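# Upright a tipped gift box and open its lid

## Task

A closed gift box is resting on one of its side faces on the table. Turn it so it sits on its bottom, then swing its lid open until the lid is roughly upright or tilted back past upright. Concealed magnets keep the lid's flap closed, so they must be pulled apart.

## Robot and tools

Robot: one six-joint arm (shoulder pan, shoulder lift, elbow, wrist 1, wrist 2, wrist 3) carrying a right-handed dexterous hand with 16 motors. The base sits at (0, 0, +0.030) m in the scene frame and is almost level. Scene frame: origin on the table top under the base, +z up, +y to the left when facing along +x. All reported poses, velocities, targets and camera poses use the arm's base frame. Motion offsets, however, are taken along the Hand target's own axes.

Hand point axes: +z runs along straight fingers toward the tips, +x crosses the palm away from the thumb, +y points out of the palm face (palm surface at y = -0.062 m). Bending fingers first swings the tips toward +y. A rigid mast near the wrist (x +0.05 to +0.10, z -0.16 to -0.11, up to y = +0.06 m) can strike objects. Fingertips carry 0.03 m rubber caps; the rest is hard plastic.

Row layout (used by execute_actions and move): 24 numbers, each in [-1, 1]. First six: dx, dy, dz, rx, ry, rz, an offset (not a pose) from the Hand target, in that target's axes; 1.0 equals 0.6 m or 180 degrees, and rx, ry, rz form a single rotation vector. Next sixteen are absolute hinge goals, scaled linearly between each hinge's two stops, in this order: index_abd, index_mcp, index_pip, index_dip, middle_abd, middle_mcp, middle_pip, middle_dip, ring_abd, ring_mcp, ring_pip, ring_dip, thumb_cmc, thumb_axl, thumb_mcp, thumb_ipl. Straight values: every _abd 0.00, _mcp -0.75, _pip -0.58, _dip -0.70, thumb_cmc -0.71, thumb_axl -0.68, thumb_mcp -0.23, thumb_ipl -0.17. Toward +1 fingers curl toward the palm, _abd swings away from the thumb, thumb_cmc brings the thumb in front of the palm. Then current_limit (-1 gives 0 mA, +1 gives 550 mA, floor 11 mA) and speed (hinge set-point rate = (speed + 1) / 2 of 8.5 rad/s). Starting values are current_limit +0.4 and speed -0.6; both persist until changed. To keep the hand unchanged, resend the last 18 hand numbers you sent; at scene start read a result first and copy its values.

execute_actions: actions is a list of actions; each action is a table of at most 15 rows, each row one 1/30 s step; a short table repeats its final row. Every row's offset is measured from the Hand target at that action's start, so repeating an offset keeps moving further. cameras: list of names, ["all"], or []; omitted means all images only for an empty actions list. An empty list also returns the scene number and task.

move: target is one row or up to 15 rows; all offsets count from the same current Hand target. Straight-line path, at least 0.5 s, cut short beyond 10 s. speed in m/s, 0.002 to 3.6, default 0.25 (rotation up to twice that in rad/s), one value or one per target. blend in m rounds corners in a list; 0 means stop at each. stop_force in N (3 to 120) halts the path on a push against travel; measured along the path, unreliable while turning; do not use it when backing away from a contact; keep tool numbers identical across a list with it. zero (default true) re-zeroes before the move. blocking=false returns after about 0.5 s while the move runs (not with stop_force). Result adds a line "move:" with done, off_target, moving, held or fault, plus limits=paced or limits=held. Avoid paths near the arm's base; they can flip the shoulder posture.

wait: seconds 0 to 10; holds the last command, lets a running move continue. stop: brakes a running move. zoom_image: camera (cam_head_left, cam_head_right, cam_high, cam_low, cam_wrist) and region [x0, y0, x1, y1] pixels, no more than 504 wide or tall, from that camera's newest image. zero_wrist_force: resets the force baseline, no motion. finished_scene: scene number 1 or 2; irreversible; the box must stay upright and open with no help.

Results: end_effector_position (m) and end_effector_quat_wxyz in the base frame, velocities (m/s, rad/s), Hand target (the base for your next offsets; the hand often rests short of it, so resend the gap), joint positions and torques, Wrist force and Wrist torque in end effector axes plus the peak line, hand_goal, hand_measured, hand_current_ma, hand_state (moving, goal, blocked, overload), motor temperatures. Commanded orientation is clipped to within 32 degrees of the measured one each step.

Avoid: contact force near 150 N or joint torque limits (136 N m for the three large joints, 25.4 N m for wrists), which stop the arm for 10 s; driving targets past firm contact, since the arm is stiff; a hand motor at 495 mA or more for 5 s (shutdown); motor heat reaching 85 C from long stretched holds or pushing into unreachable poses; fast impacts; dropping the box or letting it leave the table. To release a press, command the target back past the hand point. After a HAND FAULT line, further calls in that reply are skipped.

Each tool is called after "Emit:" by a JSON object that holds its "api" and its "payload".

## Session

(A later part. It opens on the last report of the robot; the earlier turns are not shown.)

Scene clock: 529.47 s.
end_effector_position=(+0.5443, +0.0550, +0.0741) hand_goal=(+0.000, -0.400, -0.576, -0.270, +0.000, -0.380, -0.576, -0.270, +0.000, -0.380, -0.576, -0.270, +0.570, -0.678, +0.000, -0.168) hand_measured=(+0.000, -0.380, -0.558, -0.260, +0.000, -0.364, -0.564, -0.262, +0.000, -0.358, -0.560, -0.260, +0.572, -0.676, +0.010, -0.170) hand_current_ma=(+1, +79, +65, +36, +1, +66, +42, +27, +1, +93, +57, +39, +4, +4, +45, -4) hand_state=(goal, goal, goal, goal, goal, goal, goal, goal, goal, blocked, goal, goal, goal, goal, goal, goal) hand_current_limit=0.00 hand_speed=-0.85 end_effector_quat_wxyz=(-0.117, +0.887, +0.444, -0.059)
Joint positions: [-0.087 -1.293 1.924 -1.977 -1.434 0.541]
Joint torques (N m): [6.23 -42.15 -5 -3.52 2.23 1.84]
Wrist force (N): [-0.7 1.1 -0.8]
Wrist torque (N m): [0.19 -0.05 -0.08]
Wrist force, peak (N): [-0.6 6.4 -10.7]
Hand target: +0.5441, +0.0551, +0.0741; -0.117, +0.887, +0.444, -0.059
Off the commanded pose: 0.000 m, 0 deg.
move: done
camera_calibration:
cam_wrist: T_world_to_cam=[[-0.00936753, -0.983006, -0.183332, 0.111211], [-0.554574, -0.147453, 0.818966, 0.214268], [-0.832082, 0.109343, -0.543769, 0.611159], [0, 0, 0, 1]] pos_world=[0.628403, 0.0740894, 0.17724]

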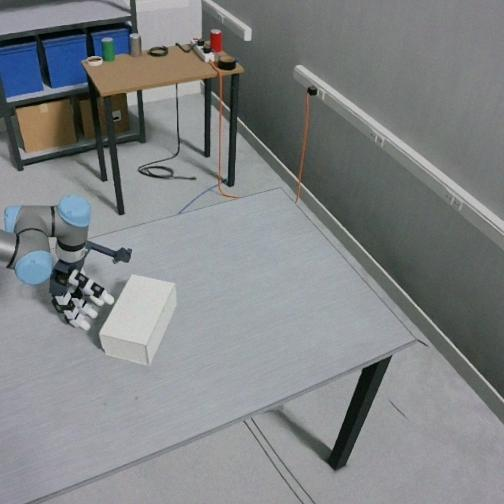

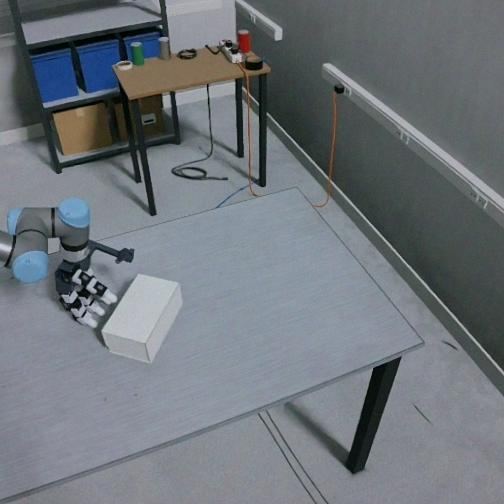

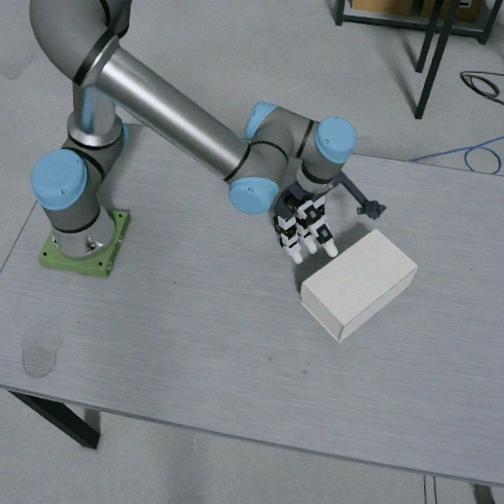

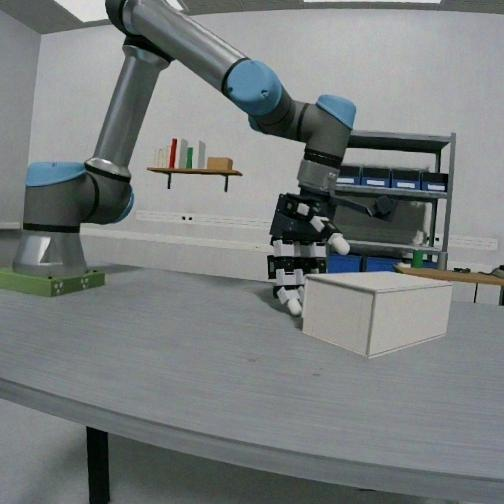

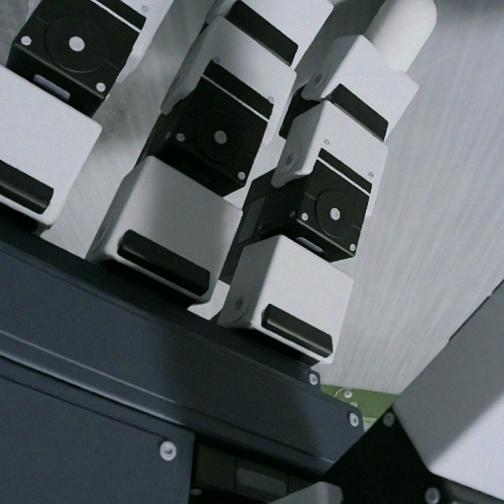

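Emit:
{"api": "move", "payload": {"target": [[-0.0215,-0.0043,-0.078,-0.083,0.0016,0.0119,0,-0.40,-0.576,-0.27,0,-0.38,-0.576,-0.27,0,-0.38,-0.576,-0.27,0.571,-0.678,0.0,-0.168,0.0,-0.85],[-0.0215,-0.0043,-0.079,-0.083,0.0016,0.0119,0,-0.479,-0.138,-0.261,0,-0.479,-0.138,-0.261,0,-0.479,-0.138,-0.261,-0.6,-0.678,-0.226,-0.168,0.3,-0.4],[-0.023,0.047,-0.0142,-0.083,0.0016,0.0119,0,-0.479,-0.138,-0.261,0,-0.479,-0.138,-0.261,0,-0.479,-0.138,-0.261,-0.6,-0.678,-0.226,-0.168,0.3,-0.4]], "speed": 0.2, "cameras": ["all"]}}

Emit:
{"api": "zoom_image", "payload": {"camera": "cam_low", "region": [264, 200, 464, 400]}}

Emit:
{"api": "zoom_image", "payload": {"camera": "cam_high", "region": [280, 190, 430, 340]}}

Scene clock: 683.97 s.
end_effector_position=(+0.5593, +0.0265, +0.0751) hand_goal=(+0.000, -0.480, -0.138, -0.262, +0.000, -0.480, -0.138, -0.262, +0.000, -0.480, -0.138, -0.262, -0.600, -0.678, -0.226, -0.168) hand_measured=(+0.000, -0.480, -0.144, -0.264, +0.000, -0.482, -0.144, -0.264, +0.000, -0.482, -0.144, -0.266, -0.598, -0.676, -0.214, -0.168) hand_current_ma=(+1, -3, -23, -9, +1, -3, -19, -9, +1, -3, -21, -10, +6, +4, +53, -4) hand_state=(goal, goal, goal, goal, goal, goal, goal, goal, goal, goal, goal, goal, goal, goal, goal, goal) hand_current_limit=0.30 hand_speed=-0.40 end_effector_quat_wxyz=(-0.001, +0.903, +0.431, -0.001)
Joint positions: [-0.071 -1.302 2.051 -2.318 -1.57 0.61]
Joint torques (N m): [-7.46 -22.66 -15.68 -3.95 -1.05 -1.59]
Wrist force (N): [-0.6 0.7 0.1]
Wrist torque (N m): [0.18 -0.06 0.00]
Wrist force, peak (N): [-0.7 1.7 -0.9]
Hand target: +0.5594, +0.0264, +0.0750; -0.001, +0.903, +0.431, -0.001
Off the commanded pose: 0.000 m, 0 deg.
move: done
camera_calibration:
cam_wrist: T_world_to_cam=[[-0.0246996, -0.999327, -0.027125, 0.0806864], [-0.714429, -0.00133435, 0.699706, 0.311988], [-0.699272, 0.0366614, -0.713915, 0.5677], [0, 0, 0, 1]] pos_world=[0.621863, 0.0602357, 0.189179]

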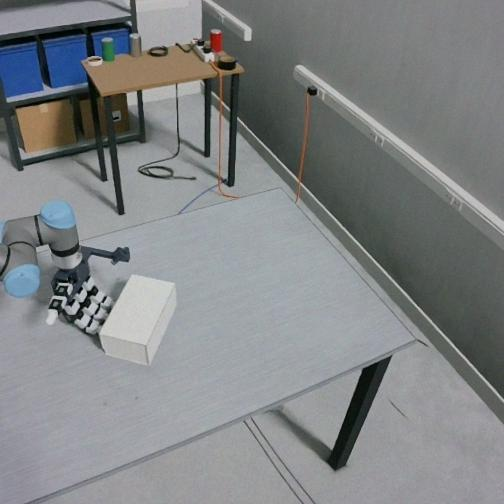

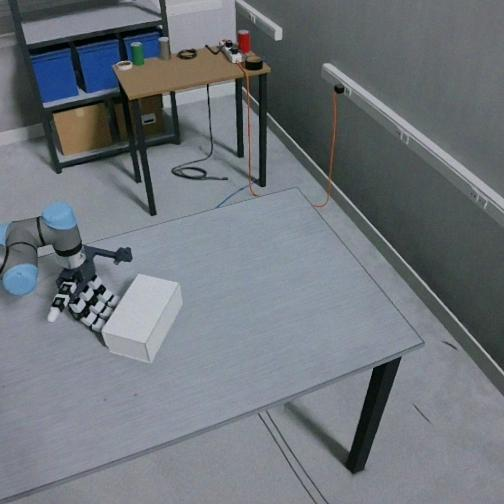

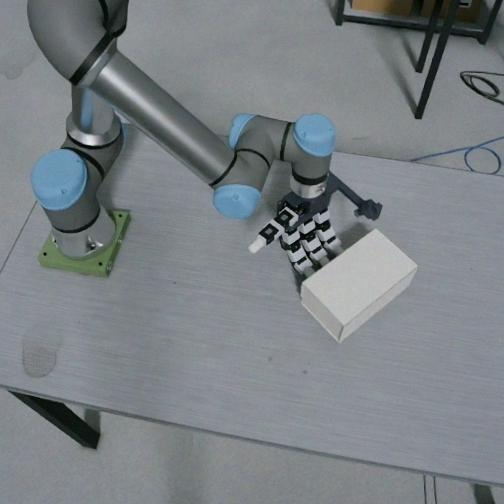

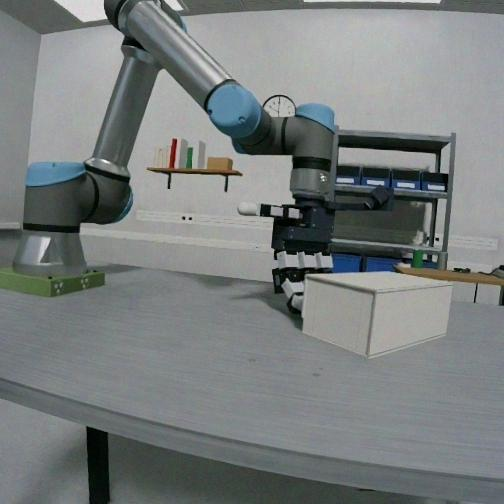

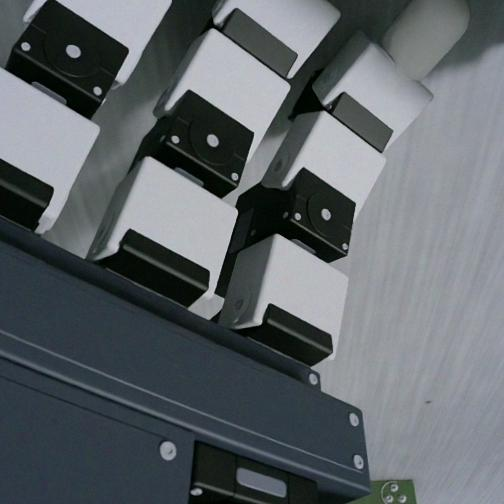

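Scaled by 2.520.

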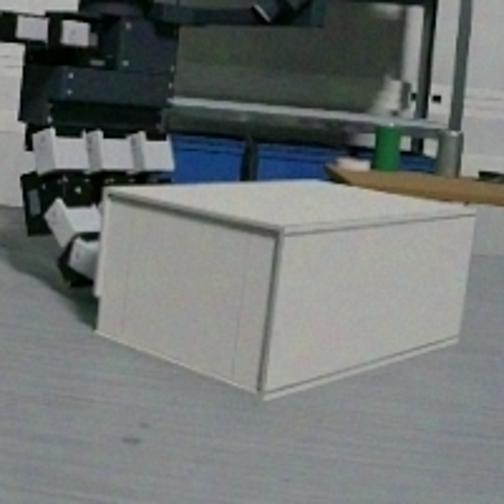

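Scaled by 3.360.

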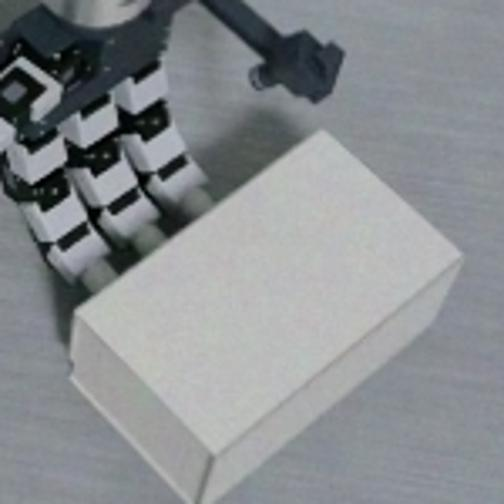

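Emit:
{"api": "move", "payload": {"target": [[0.0167,0,0.03,0,0,0,0,-0.479,-0.138,-0.261,0,-0.479,-0.138,-0.261,0,-0.479,-0.138,-0.261,-0.6,-0.678,-0.226,-0.168,0.3,-0.4],[0.0167,0,0.058,0,0,0,0,-0.479,-0.138,-0.261,0,-0.479,-0.138,-0.261,0,-0.479,-0.138,-0.261,-0.6,-0.678,-0.226,-0.168,0.3,-0.4]], "speed": [0.06,0.012], "stop_force": 3, "cameras": ["cam_low","cam_head_left"]}}

Emit:
{"api": "zoom_image", "payload": {"camera": "cam_low", "region": [264, 230, 384, 350]}}

Scene clock: 697.10 s.
end_effector_position=(+0.5617, +0.0294, +0.0681) hand_goal=(+0.000, -0.480, -0.138, -0.262, +0.000, -0.480, -0.138, -0.262, +0.000, -0.480, -0.138, -0.262, -0.600, -0.678, -0.226, -0.168) hand_measured=(+0.002, -0.480, -0.140, -0.264, +0.002, -0.480, -0.138, -0.264, +0.000, -0.480, -0.136, -0.266, -0.598, -0.676, -0.214, -0.168) hand_current_ma=(+3, -2, -7, -9, +4, -3, +2, -9, +1, +3, +5, -10, +6, +4, +52, -3) hand_state=(goal, goal, goal, goal, goal, goal, goal, goal, goal, goal, goal, goal, goal, goal, goal, goal) hand_current_limit=0.30 hand_speed=-0.40 end_effector_quat_wxyz=(-0.001, +0.903, +0.431, -0.001)
Joint positions: [-0.065 -1.283 2.05 -2.336 -1.57 0.616]
Joint torques (N m): [-8 -41.51 -5.12 -0.59 0.67 -1.6]
Wrist force (N): [-0.3 0.6 0.0]
Wrist torque (N m): [0.15 -0.09 0.01]
Wrist force, peak (N): [-3.5 -11.9 -32.1]
Hand target: +0.5617, +0.0294, +0.0681; -0.001, +0.903, +0.431, -0.001 (not the last commanded pose)
Off the commanded pose: 0.029 m, 0 deg.
move: contact; path passed 0 of 2 targets
Images, in order (width x height): cam_head_left 504x504, cam_low 504x504.

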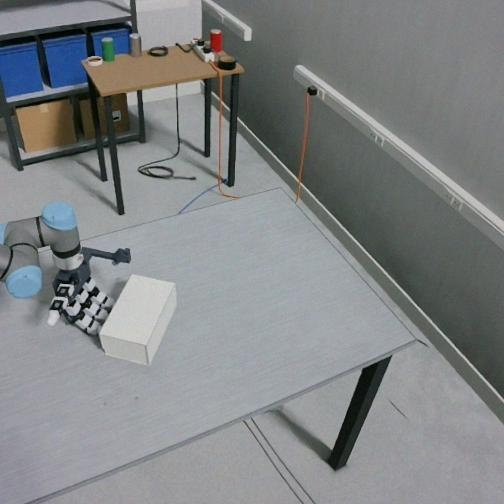

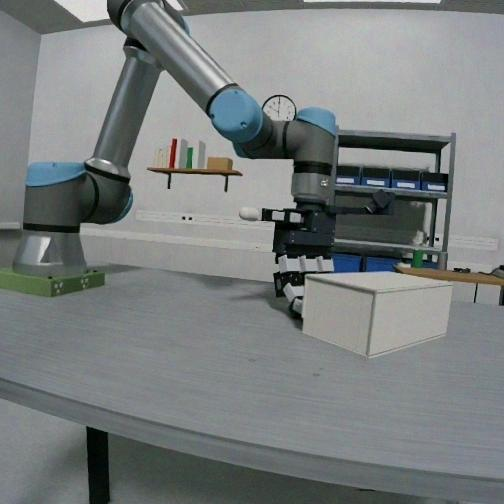

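Scaled by 4.200.

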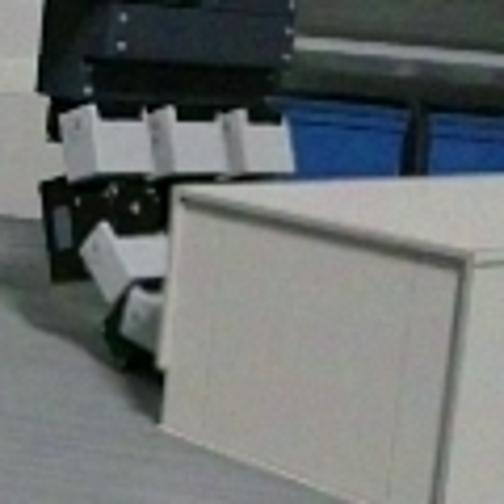

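Emit:
{"api": "move", "payload": {"target": [[0,-0.017,0,0,0,0,0,-0.479,-0.138,-0.261,0,-0.479,-0.138,-0.261,0,-0.479,-0.138,-0.261,-0.6,-0.678,-0.226,-0.168,0.3,-0.4],[0,-0.017,0.05,0,0,0,0,-0.479,-0.138,-0.261,0,-0.479,-0.138,-0.261,0,-0.479,-0.138,-0.261,-0.6,-0.678,-0.226,-0.168,0.3,-0.4]], "speed": [0.05,0.01], "stop_force": 4, "cameras": ["cam_low","cam_high","cam_head_left"]}}

Emit:
{"api": "zoom_image", "payload": {"camera": "cam_low", "region": [254, 230, 374, 350]}}

Emit:
{"api": "zoom_image", "payload": {"camera": "cam_high", "region": [240, 200, 380, 340]}}

Emit:
{"api": "zoom_image", "payload": {"camera": "cam_head_left", "region": [40, 250, 160, 370]}}

Scene clock: 777.00 s.
end_effector_position=(+0.5543, +0.0354, +0.0669) hand_goal=(+0.000, -0.480, -0.138, -0.262, +0.000, -0.480, -0.138, -0.262, +0.000, -0.480, -0.138, -0.262, -0.600, -0.678, -0.226, -0.168) hand_measured=(+0.002, -0.480, -0.140, -0.264, +0.000, -0.476, -0.136, -0.264, -0.002, -0.466, -0.132, -0.266, -0.598, -0.676, -0.214, -0.168) hand_current_ma=(+3, -2, -5, -9, -1, +14, +6, -9, -4, +54, +22, -10, +6, +4, +52, -3) hand_state=(goal, goal, goal, goal, goal, goal, goal, goal, goal, goal, goal, goal, goal, goal, goal, goal) hand_current_limit=0.30 hand_speed=-0.40 end_effector_quat_wxyz=(-0.001, +0.903, +0.431, -0.001)
Joint positions: [-0.054 -1.293 2.068 -2.344 -1.57 0.627]
Joint torques (N m): [-9.31 -35.79 -23.98 -0.07 -0.96 -1.37]
Wrist force (N): [-1.2 -3.6 -9.8]
Wrist torque (N m): [0.64 0.36 -0.32]
Wrist force, peak (N): [-2.7 -6.5 -18.2]
Hand target: +0.5543, +0.0354, +0.0669; -0.001, +0.903, +0.431, -0.001 (not the last commanded pose)
Off the commanded pose: 0.029 m, 0 deg.
move: contact; path passed 1 of 2 targets
Images, in order (width x height): cam_head_left 504x504, cam_high 504x504, cam_low 504x504.

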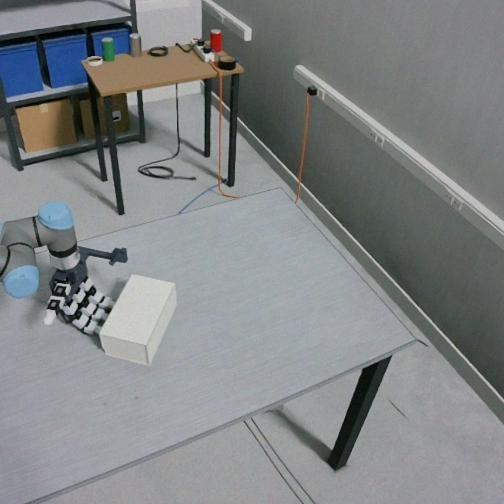

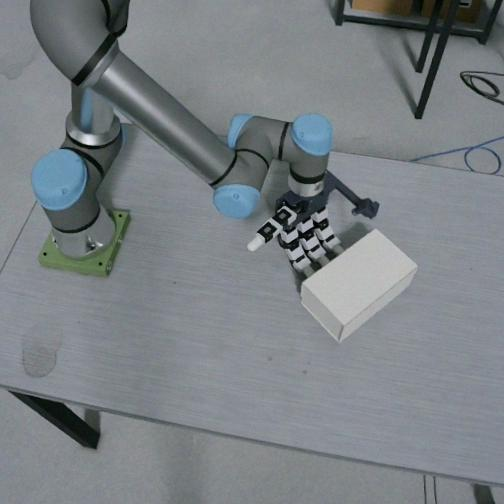

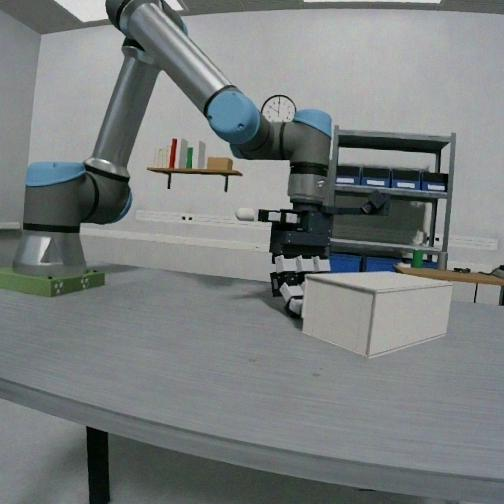

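Scaled by 4.200.

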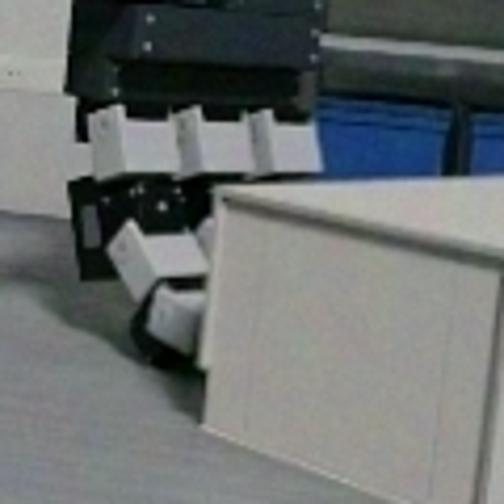

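Scaled by 3.600.

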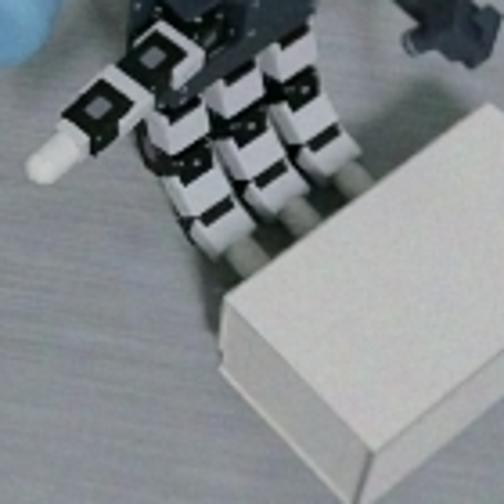

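Scaled by 4.200.

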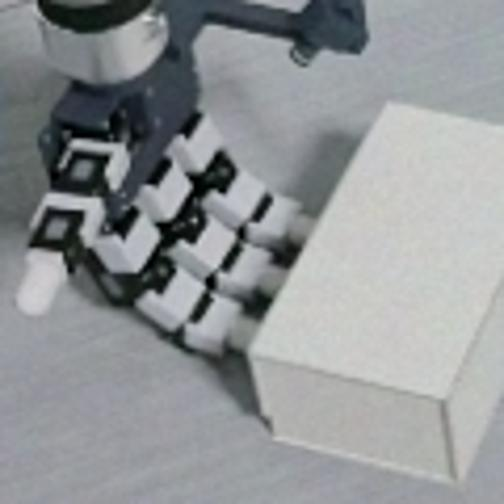

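Emit:
{"api": "move", "payload": {"target": [[0.0167,0,-0.05,0,0,0,0,-0.479,-0.138,-0.261,0,-0.479,-0.138,-0.261,0,-0.479,-0.138,-0.261,-0.6,-0.678,-0.226,-0.168,0.3,-0.4],[0.0167,0,-0.051,0,0,0,0,-0.479,-0.43,-0.334,0,-0.479,-0.43,-0.334,0,-0.479,-0.43,-0.334,-0.6,-0.678,-0.226,-0.168,0.3,-0.4],[0.0167,0,-0.0318,0,0,0,0,-0.479,-0.43,-0.334,0,-0.479,-0.43,-0.334,0,-0.479,-0.43,-0.334,-0.6,-0.678,-0.226,-0.168,0.3,-0.4]], "speed": [0.1,0.1,0.03]}}

Emit:
{"api": "move", "payload": {"target": [0,0,0.02,0,0,0,0,-0.479,-0.43,-0.334,0,-0.479,-0.43,-0.334,0,-0.479,-0.43,-0.334,-0.6,-0.678,-0.226,-0.168,0.3,-0.4], "speed": 0.006, "stop_force": 3, "cameras": ["cam_low","cam_high"]}}

Emit:
{"api": "zoom_image", "payload": {"camera": "cam_low", "region": [254, 230, 374, 350]}}

Scene clock: 833.23 s.
end_effector_position=(+0.5606, +0.0432, +0.0861) hand_goal=(+0.000, -0.480, -0.430, -0.334, +0.000, -0.480, -0.430, -0.334, +0.000, -0.480, -0.430, -0.334, -0.600, -0.678, -0.226, -0.168) hand_measured=(+0.002, -0.482, -0.428, -0.332, +0.000, -0.482, -0.428, -0.332, -0.002, -0.482, -0.428, -0.332, -0.598, -0.676, -0.214, -0.168) hand_current_ma=(+3, -4, +5, +7, -1, -4, +4, +6, -4, -4, +5, +7, +6, +4, +52, -3) hand_state=(goal, goal, goal, goal, goal, goal, goal, goal, goal, goal, goal, goal, goal, goal, goal, goal) hand_current_limit=0.30 hand_speed=-0.40 end_effector_quat_wxyz=(-0.001, +0.903, +0.431, -0.001)
Joint positions: [-0.038 -1.312 2.027 -2.285 -1.57 0.643]
Joint torques (N m): [5.48 -23.03 -5.2 -3.87 1.48 1.59]
Wrist force (N): [-0.4 0.2 0.0]
Wrist torque (N m): [0.12 -0.09 -0.11]
Wrist force, peak (N): [-1.3 -3.7 -10.2]
Hand target: +0.5607, +0.0432, +0.0860; -0.001, +0.903, +0.431, -0.001
Off the commanded pose: 0.000 m, 0 deg.
move: done

Scene clock: 835.00 s.
end_effector_position=(+0.5606, +0.0432, +0.0830) hand_goal=(+0.000, -0.480, -0.430, -0.334, +0.000, -0.480, -0.430, -0.334, +0.000, -0.480, -0.430, -0.334, -0.600, -0.678, -0.226, -0.168) hand_measured=(+0.002, -0.482, -0.428, -0.332, +0.000, -0.482, -0.428, -0.332, -0.002, -0.482, -0.426, -0.328, -0.598, -0.676, -0.214, -0.168) hand_current_ma=(+3, -4, +5, +7, -1, -4, +4, +6, -5, -8, +12, +20, +6, +4, +52, -3) hand_state=(goal, goal, goal, goal, goal, goal, goal, goal, goal, goal, goal, goal, goal, goal, goal, goal) hand_current_limit=0.30 hand_speed=-0.40 end_effector_quat_wxyz=(-0.001, +0.903, +0.431, -0.001)
Joint positions: [-0.038 -1.306 2.031 -2.294 -1.57 0.643]
Joint torques (N m): [-1.24 -40.41 -27.12 -0.56 0.73 1.48]
Wrist force (N): [-0.5 -1.1 -1.9]
Wrist torque (N m): [0.25 -0.01 -0.18]
Wrist force, peak (N): [-0.5 -3.1 -4.4]
Hand target: +0.5606, +0.0432, +0.0830; -0.001, +0.903, +0.431, -0.001 (not the last commanded pose)
Off the commanded pose: 0.009 m, 0 deg.
move: contact
Images, in order (width x height): cam_high 504x504, cam_low 504x504.

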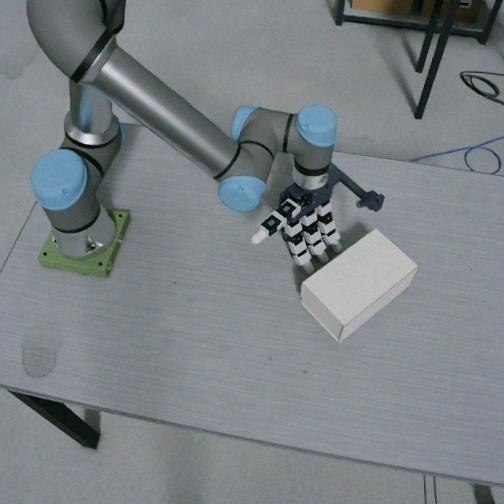

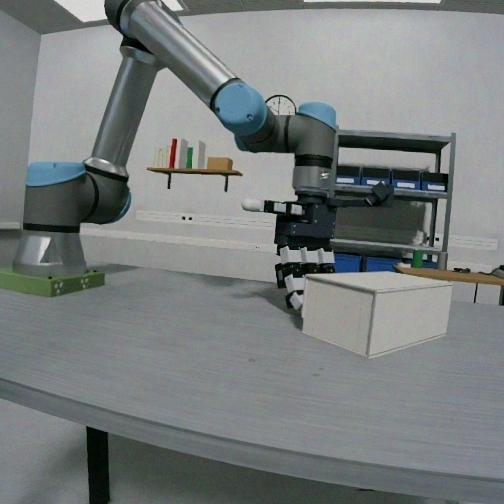

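Scaled by 4.200.

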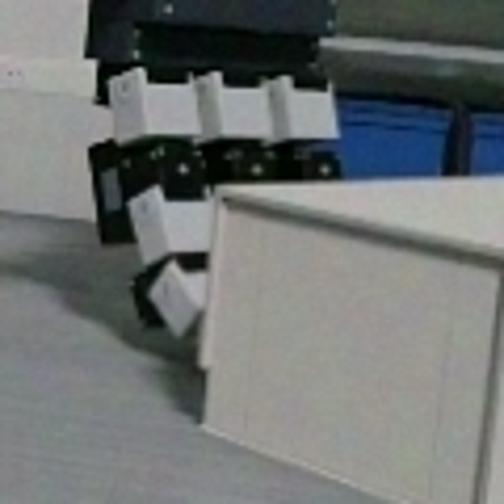

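Emit:
{"api": "move", "payload": {"target": [0,0.1,0,0,0,0,0,-0.479,-0.43,-0.334,0,-0.479,-0.43,-0.334,0,-0.479,-0.43,-0.334,-0.6,-0.678,-0.226,-0.168,0.3,-0.4], "speed": 0.02, "stop_force": 3, "cameras": ["cam_low","cam_high"]}}

Emit:
{"api": "zoom_image", "payload": {"camera": "cam_low", "region": [254, 230, 374, 350]}}

Emit:
{"api": "zoom_image", "payload": {"camera": "cam_high", "region": [260, 190, 420, 350]}}

Scene clock: 855.50 s.
end_effector_position=(+0.5612, +0.0427, +0.0831) hand_goal=(+0.000, -0.480, -0.430, -0.334, +0.000, -0.480, -0.430, -0.334, +0.000, -0.480, -0.430, -0.334, -0.600, -0.678, -0.226, -0.168) hand_measured=(+0.002, -0.482, -0.428, -0.332, +0.000, -0.482, -0.428, -0.332, -0.002, -0.490, -0.422, -0.322, -0.598, -0.676, -0.214, -0.168) hand_current_ma=(+3, -4, +5, +7, -1, -4, +4, +6, -7, -41, +24, +40, +6, +4, +52, -3) hand_state=(goal, goal, goal, goal, goal, goal, goal, goal, goal, goal, goal, goal, goal, goal, goal, goal) hand_current_limit=0.30 hand_speed=-0.40 end_effector_quat_wxyz=(+0.000, +0.903, +0.430, +0.000)
Joint positions: [-0.039 -1.306 2.029 -2.293 -1.57 0.642]
Joint torques (N m): [4.52 -39.39 -5.02 -4.17 0.6 1.69]
Wrist force (N): [-0.4 -2.8 -3.9]
Wrist torque (N m): [0.29 0.15 -0.24]
Wrist force, peak (N): [-0.8 -6.2 -8.3]
Hand target: +0.5612, +0.0427, +0.0831; +0.000, +0.903, +0.430, +0.000 (not the last commanded pose)
Off the commanded pose: 0.059 m, 0 deg.
move: contact
Images, in order (width x height): cam_high 504x504, cam_low 504x504.

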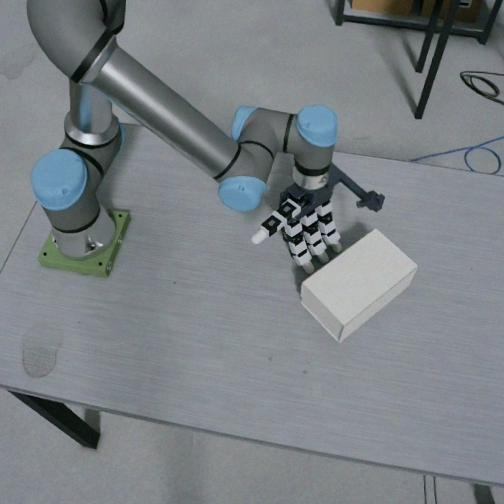

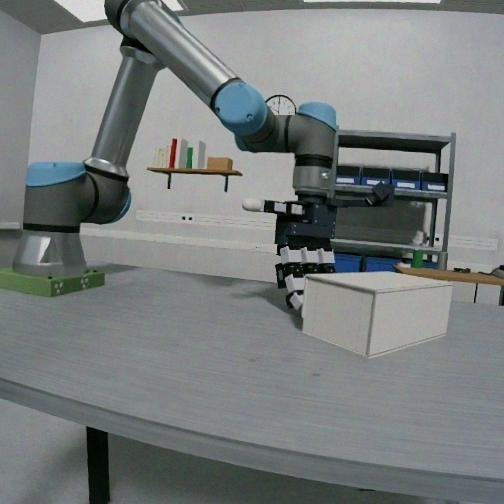

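Scaled by 4.200.

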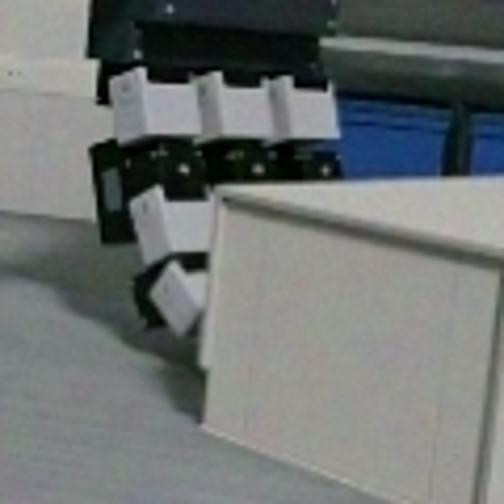

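Scaled by 3.150.

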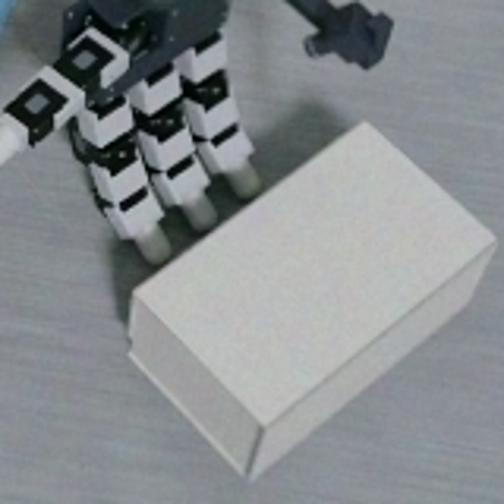

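Emit:
{"api": "move", "payload": {"target": [[0,0,-0.0035,0,0.006,0,0,-0.479,-0.43,-0.334,0,-0.479,-0.43,-0.334,0,-0.479,-0.43,-0.334,-0.6,-0.678,-0.226,-0.168,0.3,-0.4],[0,0.025,-0.0035,0,0.006,0,0,-0.479,-0.43,-0.334,0,-0.479,-0.43,-0.334,0,-0.479,-0.43,-0.334,-0.6,-0.678,-0.226,-0.168,0.3,-0.4]], "speed": 0.03}}

Emit:
{"api": "move", "payload": {"target": [0,0.06,0,0,0,0,0,-0.479,-0.43,-0.334,0,-0.479,-0.43,-0.334,0,-0.479,-0.43,-0.334,-0.6,-0.678,-0.226,-0.168,0.3,-0.4], "speed": 0.015, "stop_force": 3, "cameras": ["cam_low","cam_high"]}}

Emit:
{"api": "zoom_image", "payload": {"camera": "cam_low", "region": [254, 230, 374, 350]}}

Emit:
{"api": "zoom_image", "payload": {"camera": "cam_high", "region": [260, 190, 420, 350]}}

Scene clock: 876.80 s.
end_effector_position=(+0.5727, +0.0334, +0.0852) hand_goal=(+0.000, -0.480, -0.430, -0.334, +0.000, -0.480, -0.430, -0.334, +0.000, -0.480, -0.430, -0.334, -0.600, -0.678, -0.226, -0.168) hand_measured=(+0.002, -0.482, -0.428, -0.332, +0.000, -0.482, -0.428, -0.332, -0.004, -0.488, -0.428, -0.332, -0.598, -0.676, -0.214, -0.168) hand_current_ma=(+3, -4, +5, +7, -1, -4, +4, +6, -8, -30, +4, +7, +6, +4, +52, -3) hand_state=(goal, goal, goal, goal, goal, goal, goal, goal, goal, goal, goal, goal, goal, goal, goal, goal) hand_current_limit=0.30 hand_speed=-0.40 end_effector_quat_wxyz=(-0.005, +0.903, +0.430, +0.008)
Joint positions: [-0.063 -1.296 2.011 -2.296 -1.555 0.618]
Joint torques (N m): [-7.97 -22.22 -24.84 -0.65 1.74 -1.48]
Wrist force (N): [-0.5 0.4 0.1]
Wrist torque (N m): [0.15 -0.07 -0.01]
Wrist force, peak (N): [-0.6 -2.7 -4.0]
Hand target: +0.5729, +0.0333, +0.0852; -0.005, +0.903, +0.430, +0.008
Off the commanded pose: 0.000 m, 0 deg.
move: done

Scene clock: 880.20 s.
end_effector_position=(+0.6008, +0.0106, +0.0852) hand_goal=(+0.000, -0.480, -0.430, -0.334, +0.000, -0.480, -0.430, -0.334, +0.000, -0.480, -0.430, -0.334, -0.600, -0.678, -0.226, -0.168) hand_measured=(+0.002, -0.486, -0.430, -0.332, +0.000, -0.486, -0.430, -0.332, -0.002, -0.488, -0.430, -0.332, -0.598, -0.676, -0.214, -0.168) hand_current_ma=(+3, -20, -1, +7, -1, -25, -1, +6, -8, -31, -1, +7, +6, +4, +52, -3) hand_state=(goal, goal, goal, goal, goal, goal, goal, goal, goal, goal, goal, goal, goal, goal, goal, goal) hand_current_limit=0.30 hand_speed=-0.40 end_effector_quat_wxyz=(-0.005, +0.903, +0.430, +0.008)
Joint positions: [-0.102 -1.248 1.943 -2.275 -1.555 0.579]
Joint torques (N m): [-8.82 -25.13 -27.94 -0.95 1.39 -1.69]
Wrist force (N): [-0.4 -2.0 -0.9]
Wrist torque (N m): [0.24 -0.04 -0.02]
Wrist force, peak (N): [-0.3 -2.8 -1.1]
Hand target: +0.6008, +0.0106, +0.0852; -0.005, +0.903, +0.430, +0.008
Off the commanded pose: 0.000 m, 0 deg.
move: done
Images, in order (width x height): cam_high 504x504, cam_low 504x504.

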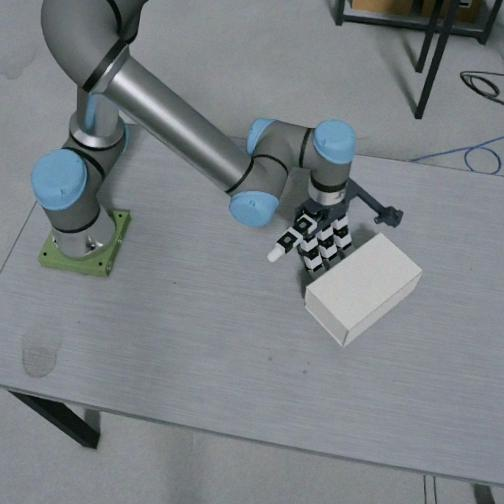

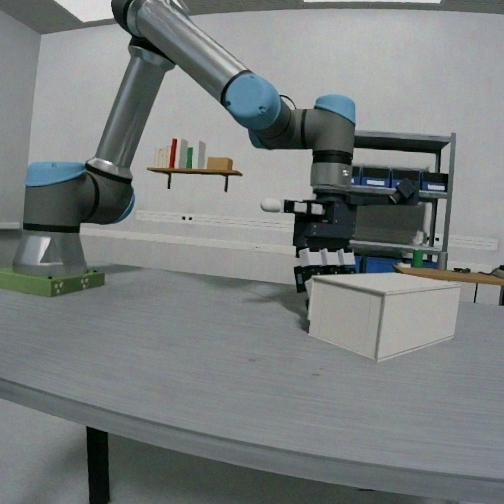

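Scaled by 4.200.

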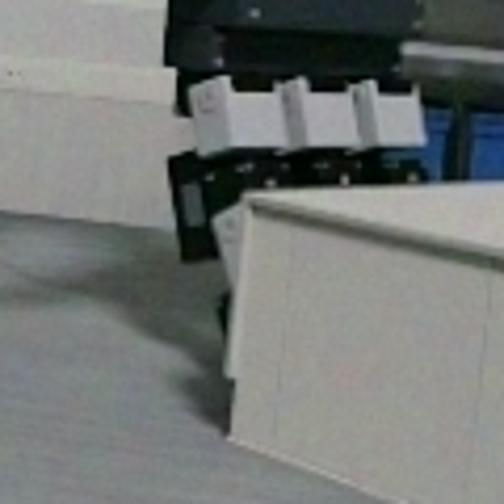

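Scaled by 3.150.

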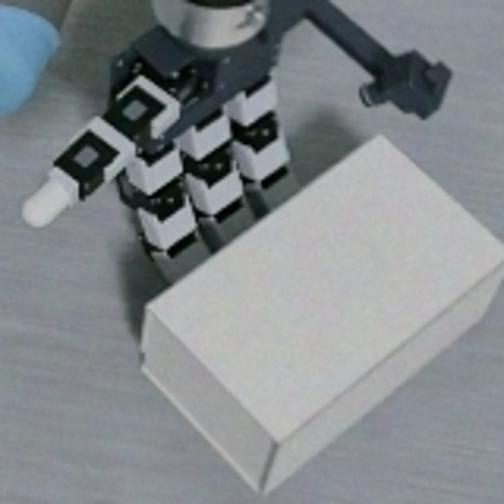

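Emit:
{"api": "move", "payload": {"target": [0,0,-0.0333,0,0,0,0,-0.479,-0.43,-0.334,0,-0.479,-0.43,-0.334,0,-0.479,-0.43,-0.334,-0.6,-0.678,-0.226,-0.168,0.6,-0.4], "speed": 0.03, "cameras": ["cam_low","cam_head_left"]}}

Emit:
{"api": "zoom_image", "payload": {"camera": "cam_low", "region": [264, 210, 464, 370]}}

Emit:
{"api": "zoom_image", "payload": {"camera": "cam_head_left", "region": [60, 250, 190, 380]}}

Scene clock: 892.87 s.
end_effector_position=(+0.6006, +0.0103, +0.1050) hand_goal=(+0.000, -0.480, -0.430, -0.334, +0.000, -0.480, -0.430, -0.334, +0.000, -0.480, -0.430, -0.334, -0.600, -0.678, -0.226, -0.168) hand_measured=(+0.002, -0.492, -0.438, -0.336, +0.000, -0.492, -0.436, -0.336, -0.002, -0.494, -0.438, -0.336, -0.598, -0.676, -0.214, -0.168) hand_current_ma=(+3, -44, -26, -8, -1, -49, -23, -8, -7, -52, -24, -9, +6, +4, +52, -3) hand_state=(goal, goal, goal, goal, goal, goal, goal, goal, goal, goal, goal, goal, goal, goal, goal, goal) hand_current_limit=0.60 hand_speed=-0.40 end_effector_quat_wxyz=(-0.005, +0.903, +0.430, +0.008)
Joint positions: [-0.102 -1.279 1.923 -2.223 -1.555 0.579]
Joint torques (N m): [-8.08 -42.72 -29.03 -0.59 1 -1.67]
Wrist force (N): [-0.5 0.1 0.5]
Wrist torque (N m): [0.16 -0.06 -0.02]
Wrist force, peak (N): [-0.4 -2.2 -1.1]
Hand target: +0.6006, +0.0103, +0.1051; -0.005, +0.903, +0.430, +0.008
Off the commanded pose: 0.000 m, 0 deg.
move: done
Images, in order (width x height): cam_head_left 504x504, cam_low 504x504.

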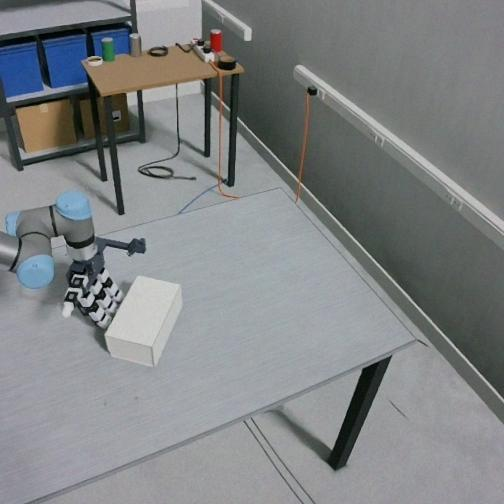

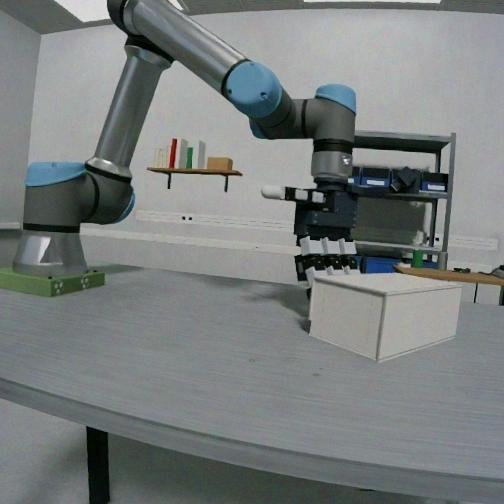

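Scaled by 2.520.

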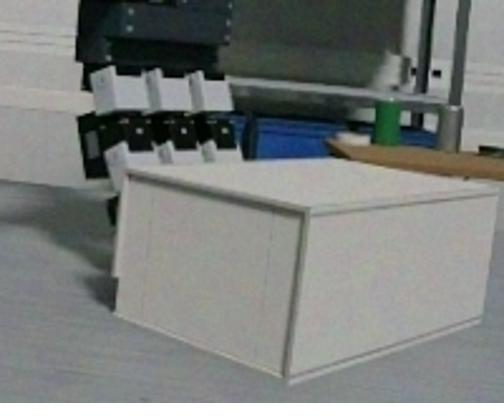

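Scaled by 3.877.

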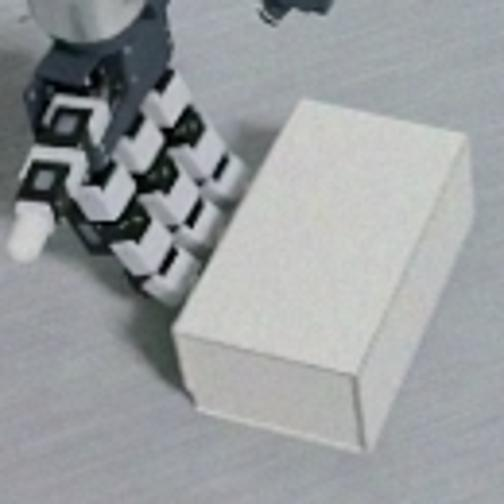

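Emit:
{"api": "move", "payload": {"target": [[0.0217,-0.1048,-0.2917,0,0,0.5,0,-0.479,-0.43,-0.334,0,-0.479,-0.43,-0.334,0,-0.479,-0.43,-0.334,-0.6,-0.678,-0.226,-0.168,0.6,-0.4],[0.0217,-0.1048,-0.2917,0,0,1,0,-0.822,0.008,-0.479,0,-0.822,0.008,-0.479,0,-0.822,0.008,-0.479,0.571,-0.678,-0.394,0.156,0.6,-0.4],[0.0458,0.1153,-0.1583,0,0.6088,0.7934,0,-0.822,0.008,-0.479,0,-0.822,0.008,-0.479,0,-0.822,0.008,-0.479,0.571,-0.678,-0.394,0.156,0.6,-0.4]], "speed": [0.5,0.6,0.4], "cameras": ["all"]}}

Scene clock: 1254.60 s.
end_effector_position=(+0.6706, -0.0133, +0.2005) hand_goal=(+0.000, -0.822, +0.008, -0.480, +0.000, -0.822, +0.008, -0.480, +0.000, -0.822, +0.008, -0.480, +0.570, -0.678, -0.394, +0.156) hand_measured=(+0.002, -0.816, +0.006, -0.478, +0.000, -0.816, +0.008, -0.478, -0.002, -0.814, +0.008, -0.478, +0.568, -0.676, -0.388, +0.154) hand_current_ma=(+3, +22, -3, +7, -1, +24, -2, +6, -6, +27, -3, +8, -6, +4, +25, -5) hand_state=(goal, goal, goal, goal, goal, goal, goal, goal, goal, goal, goal, goal, goal, goal, goal, goal) hand_current_limit=0.60 hand_speed=-0.40 end_effector_quat_wxyz=(+0.268, -0.336, +0.719, -0.546)
Joint positions: [-0.082 -1.088 1.927 -3.666 -2.142 3.335]
Joint torques (N m): [5.36 -31.02 -25.54 -4.24 -2.07 -1.89]
Wrist force (N): [-1.0 0.7 1.4]
Wrist torque (N m): [0.13 0.05 0.24]
Wrist force, peak (N): [-0.8 0.9 1.7]
Hand target: +0.6707, -0.0133, +0.2005; +0.268, -0.336, +0.719, -0.546
Off the commanded pose: 0.000 m, 0 deg.
move: done
camera_calibration:
cam_wrist: T_world_to_cam=[[0.402402, 0.707634, -0.580798, -0.105526], [-0.13602, 0.673605, 0.726468, -0.0805427], [0.905302, -0.213332, 0.367312, -0.559624], [0, 0, 0, 1]] pos_world=[0.538137, 0.00954181, 0.202779]

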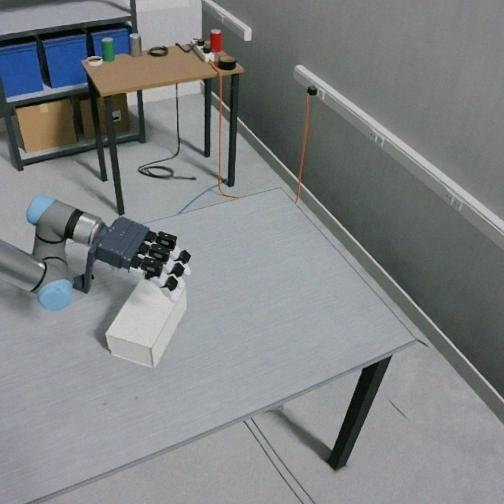

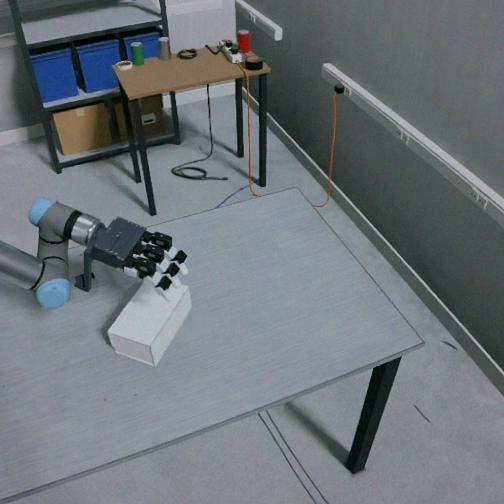

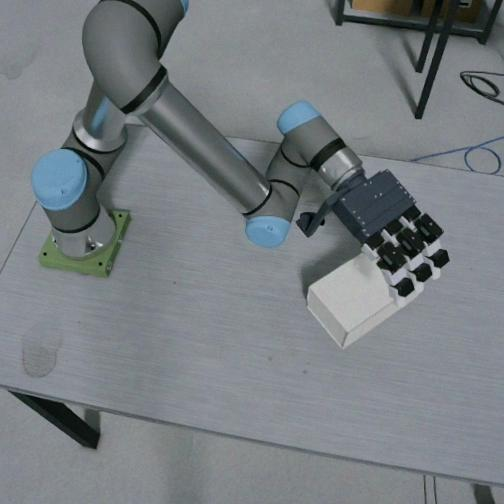

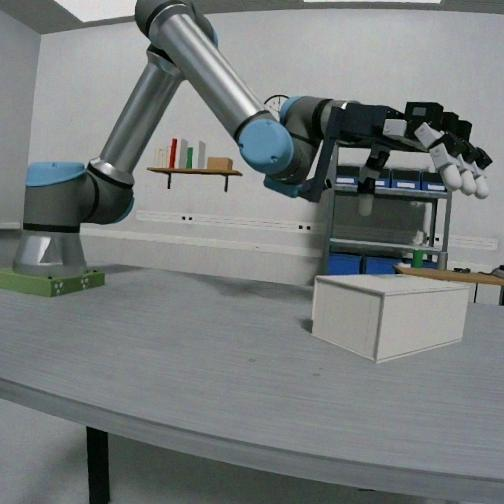

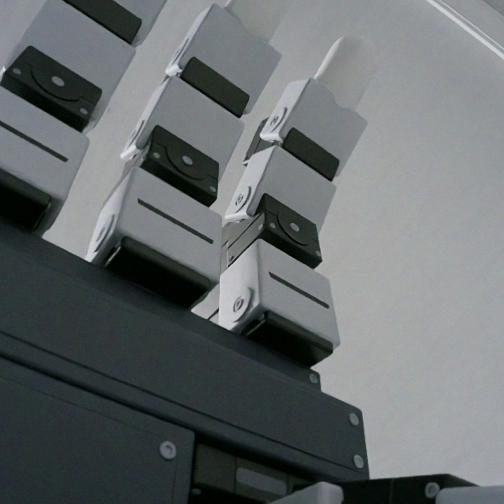

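Emit:
{"api": "move", "payload": {"target": [0,0.1376,0.0369,0,0,0,0,-0.822,0.008,-0.479,0,-0.822,0.008,-0.479,0,-0.822,0.008,-0.479,0.571,-0.678,-0.394,0.156,0.6,-0.4], "speed": 0.15, "cameras": ["cam_head_left","cam_head_right","cam_low","cam_high"]}}

Emit:
{"api": "zoom_image", "payload": {"camera": "cam_low", "region": [284, 180, 484, 380]}}

Emit:
{"api": "zoom_image", "payload": {"camera": "cam_head_left", "region": [70, 220, 220, 370]}}

Emit:
{"api": "zoom_image", "payload": {"camera": "cam_high", "region": [280, 190, 460, 370]}}

Scene clock: 1276.10 s.
end_effector_position=(+0.6716, -0.0120, +0.1152) hand_goal=(+0.000, -0.822, +0.008, -0.480, +0.000, -0.822, +0.008, -0.480, +0.000, -0.822, +0.008, -0.480, +0.570, -0.678, -0.394, +0.156) hand_measured=(+0.002, -0.816, +0.008, -0.478, +0.000, -0.814, +0.008, -0.478, -0.002, -0.814, +0.008, -0.478, +0.568, -0.676, -0.388, +0.154) hand_current_ma=(+3, +24, -3, +7, -1, +27, -2, +6, -6, +30, -2, +8, -6, +4, +24, -5) hand_state=(goal, goal, goal, goal, goal, goal, goal, goal, goal, goal, goal, goal, goal, goal, goal, goal) hand_current_limit=0.60 hand_speed=-0.40 end_effector_quat_wxyz=(+0.268, -0.336, +0.719, -0.546)
Joint positions: [-0.079 -0.913 1.946 -3.86 -2.144 3.336]
Joint torques (N m): [4.89 -33.26 -22.8 -3.94 -2.03 -1.6]
Wrist force (N): [-1.0 0.6 1.1]
Wrist torque (N m): [0.09 0.04 0.22]
Wrist force, peak (N): [-1.1 1.5 1.5]
Hand target: +0.6716, -0.0120, +0.1151; +0.268, -0.336, +0.719, -0.546
Off the commanded pose: 0.000 m, 0 deg.
move: done
Images, in order (width x height): cam_head_left 504x504, cam_head_right 504x504, cam_high 504x504, cam_low 504x504.

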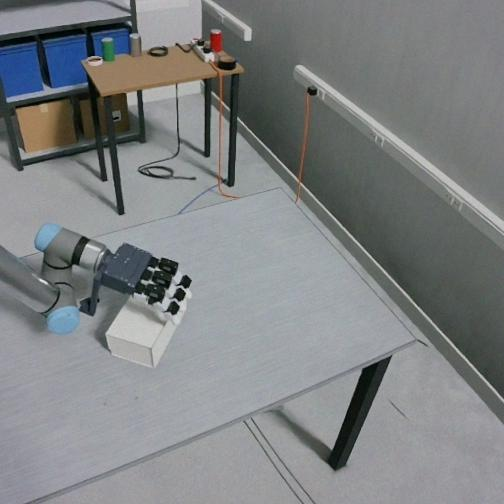

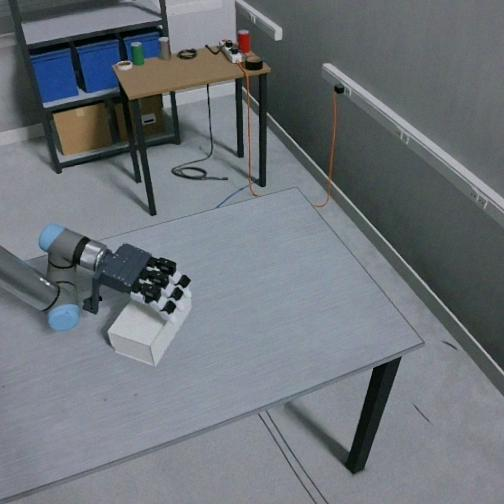

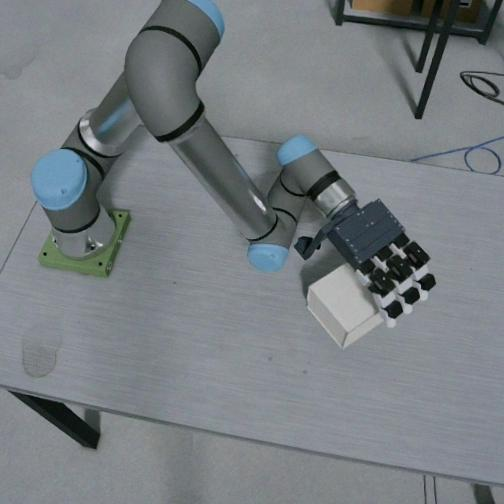

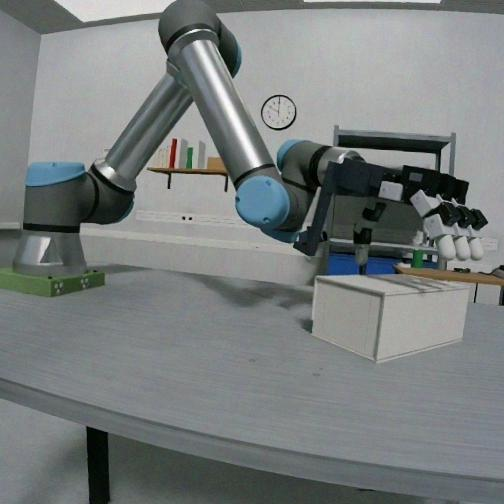

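Scaled by 2.520.

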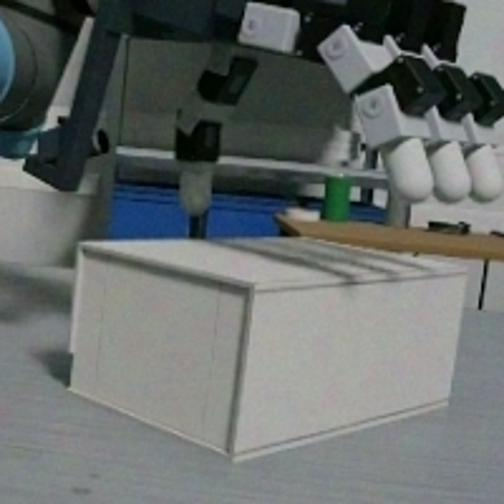

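Scaled by 3.360.

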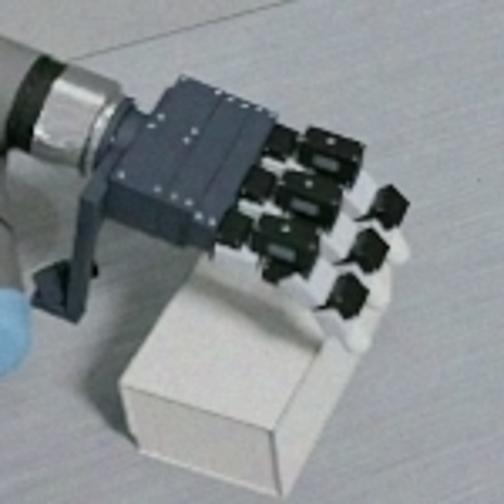

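Scaled by 2.800.

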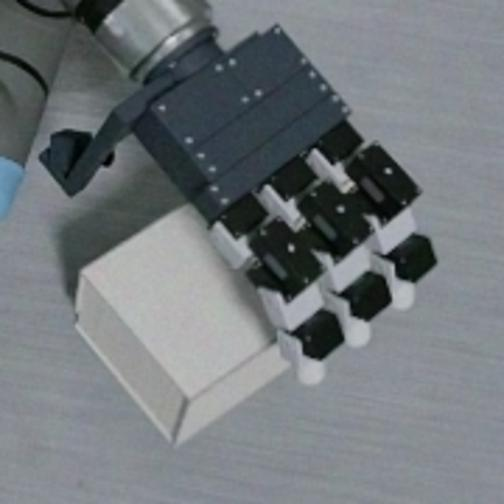

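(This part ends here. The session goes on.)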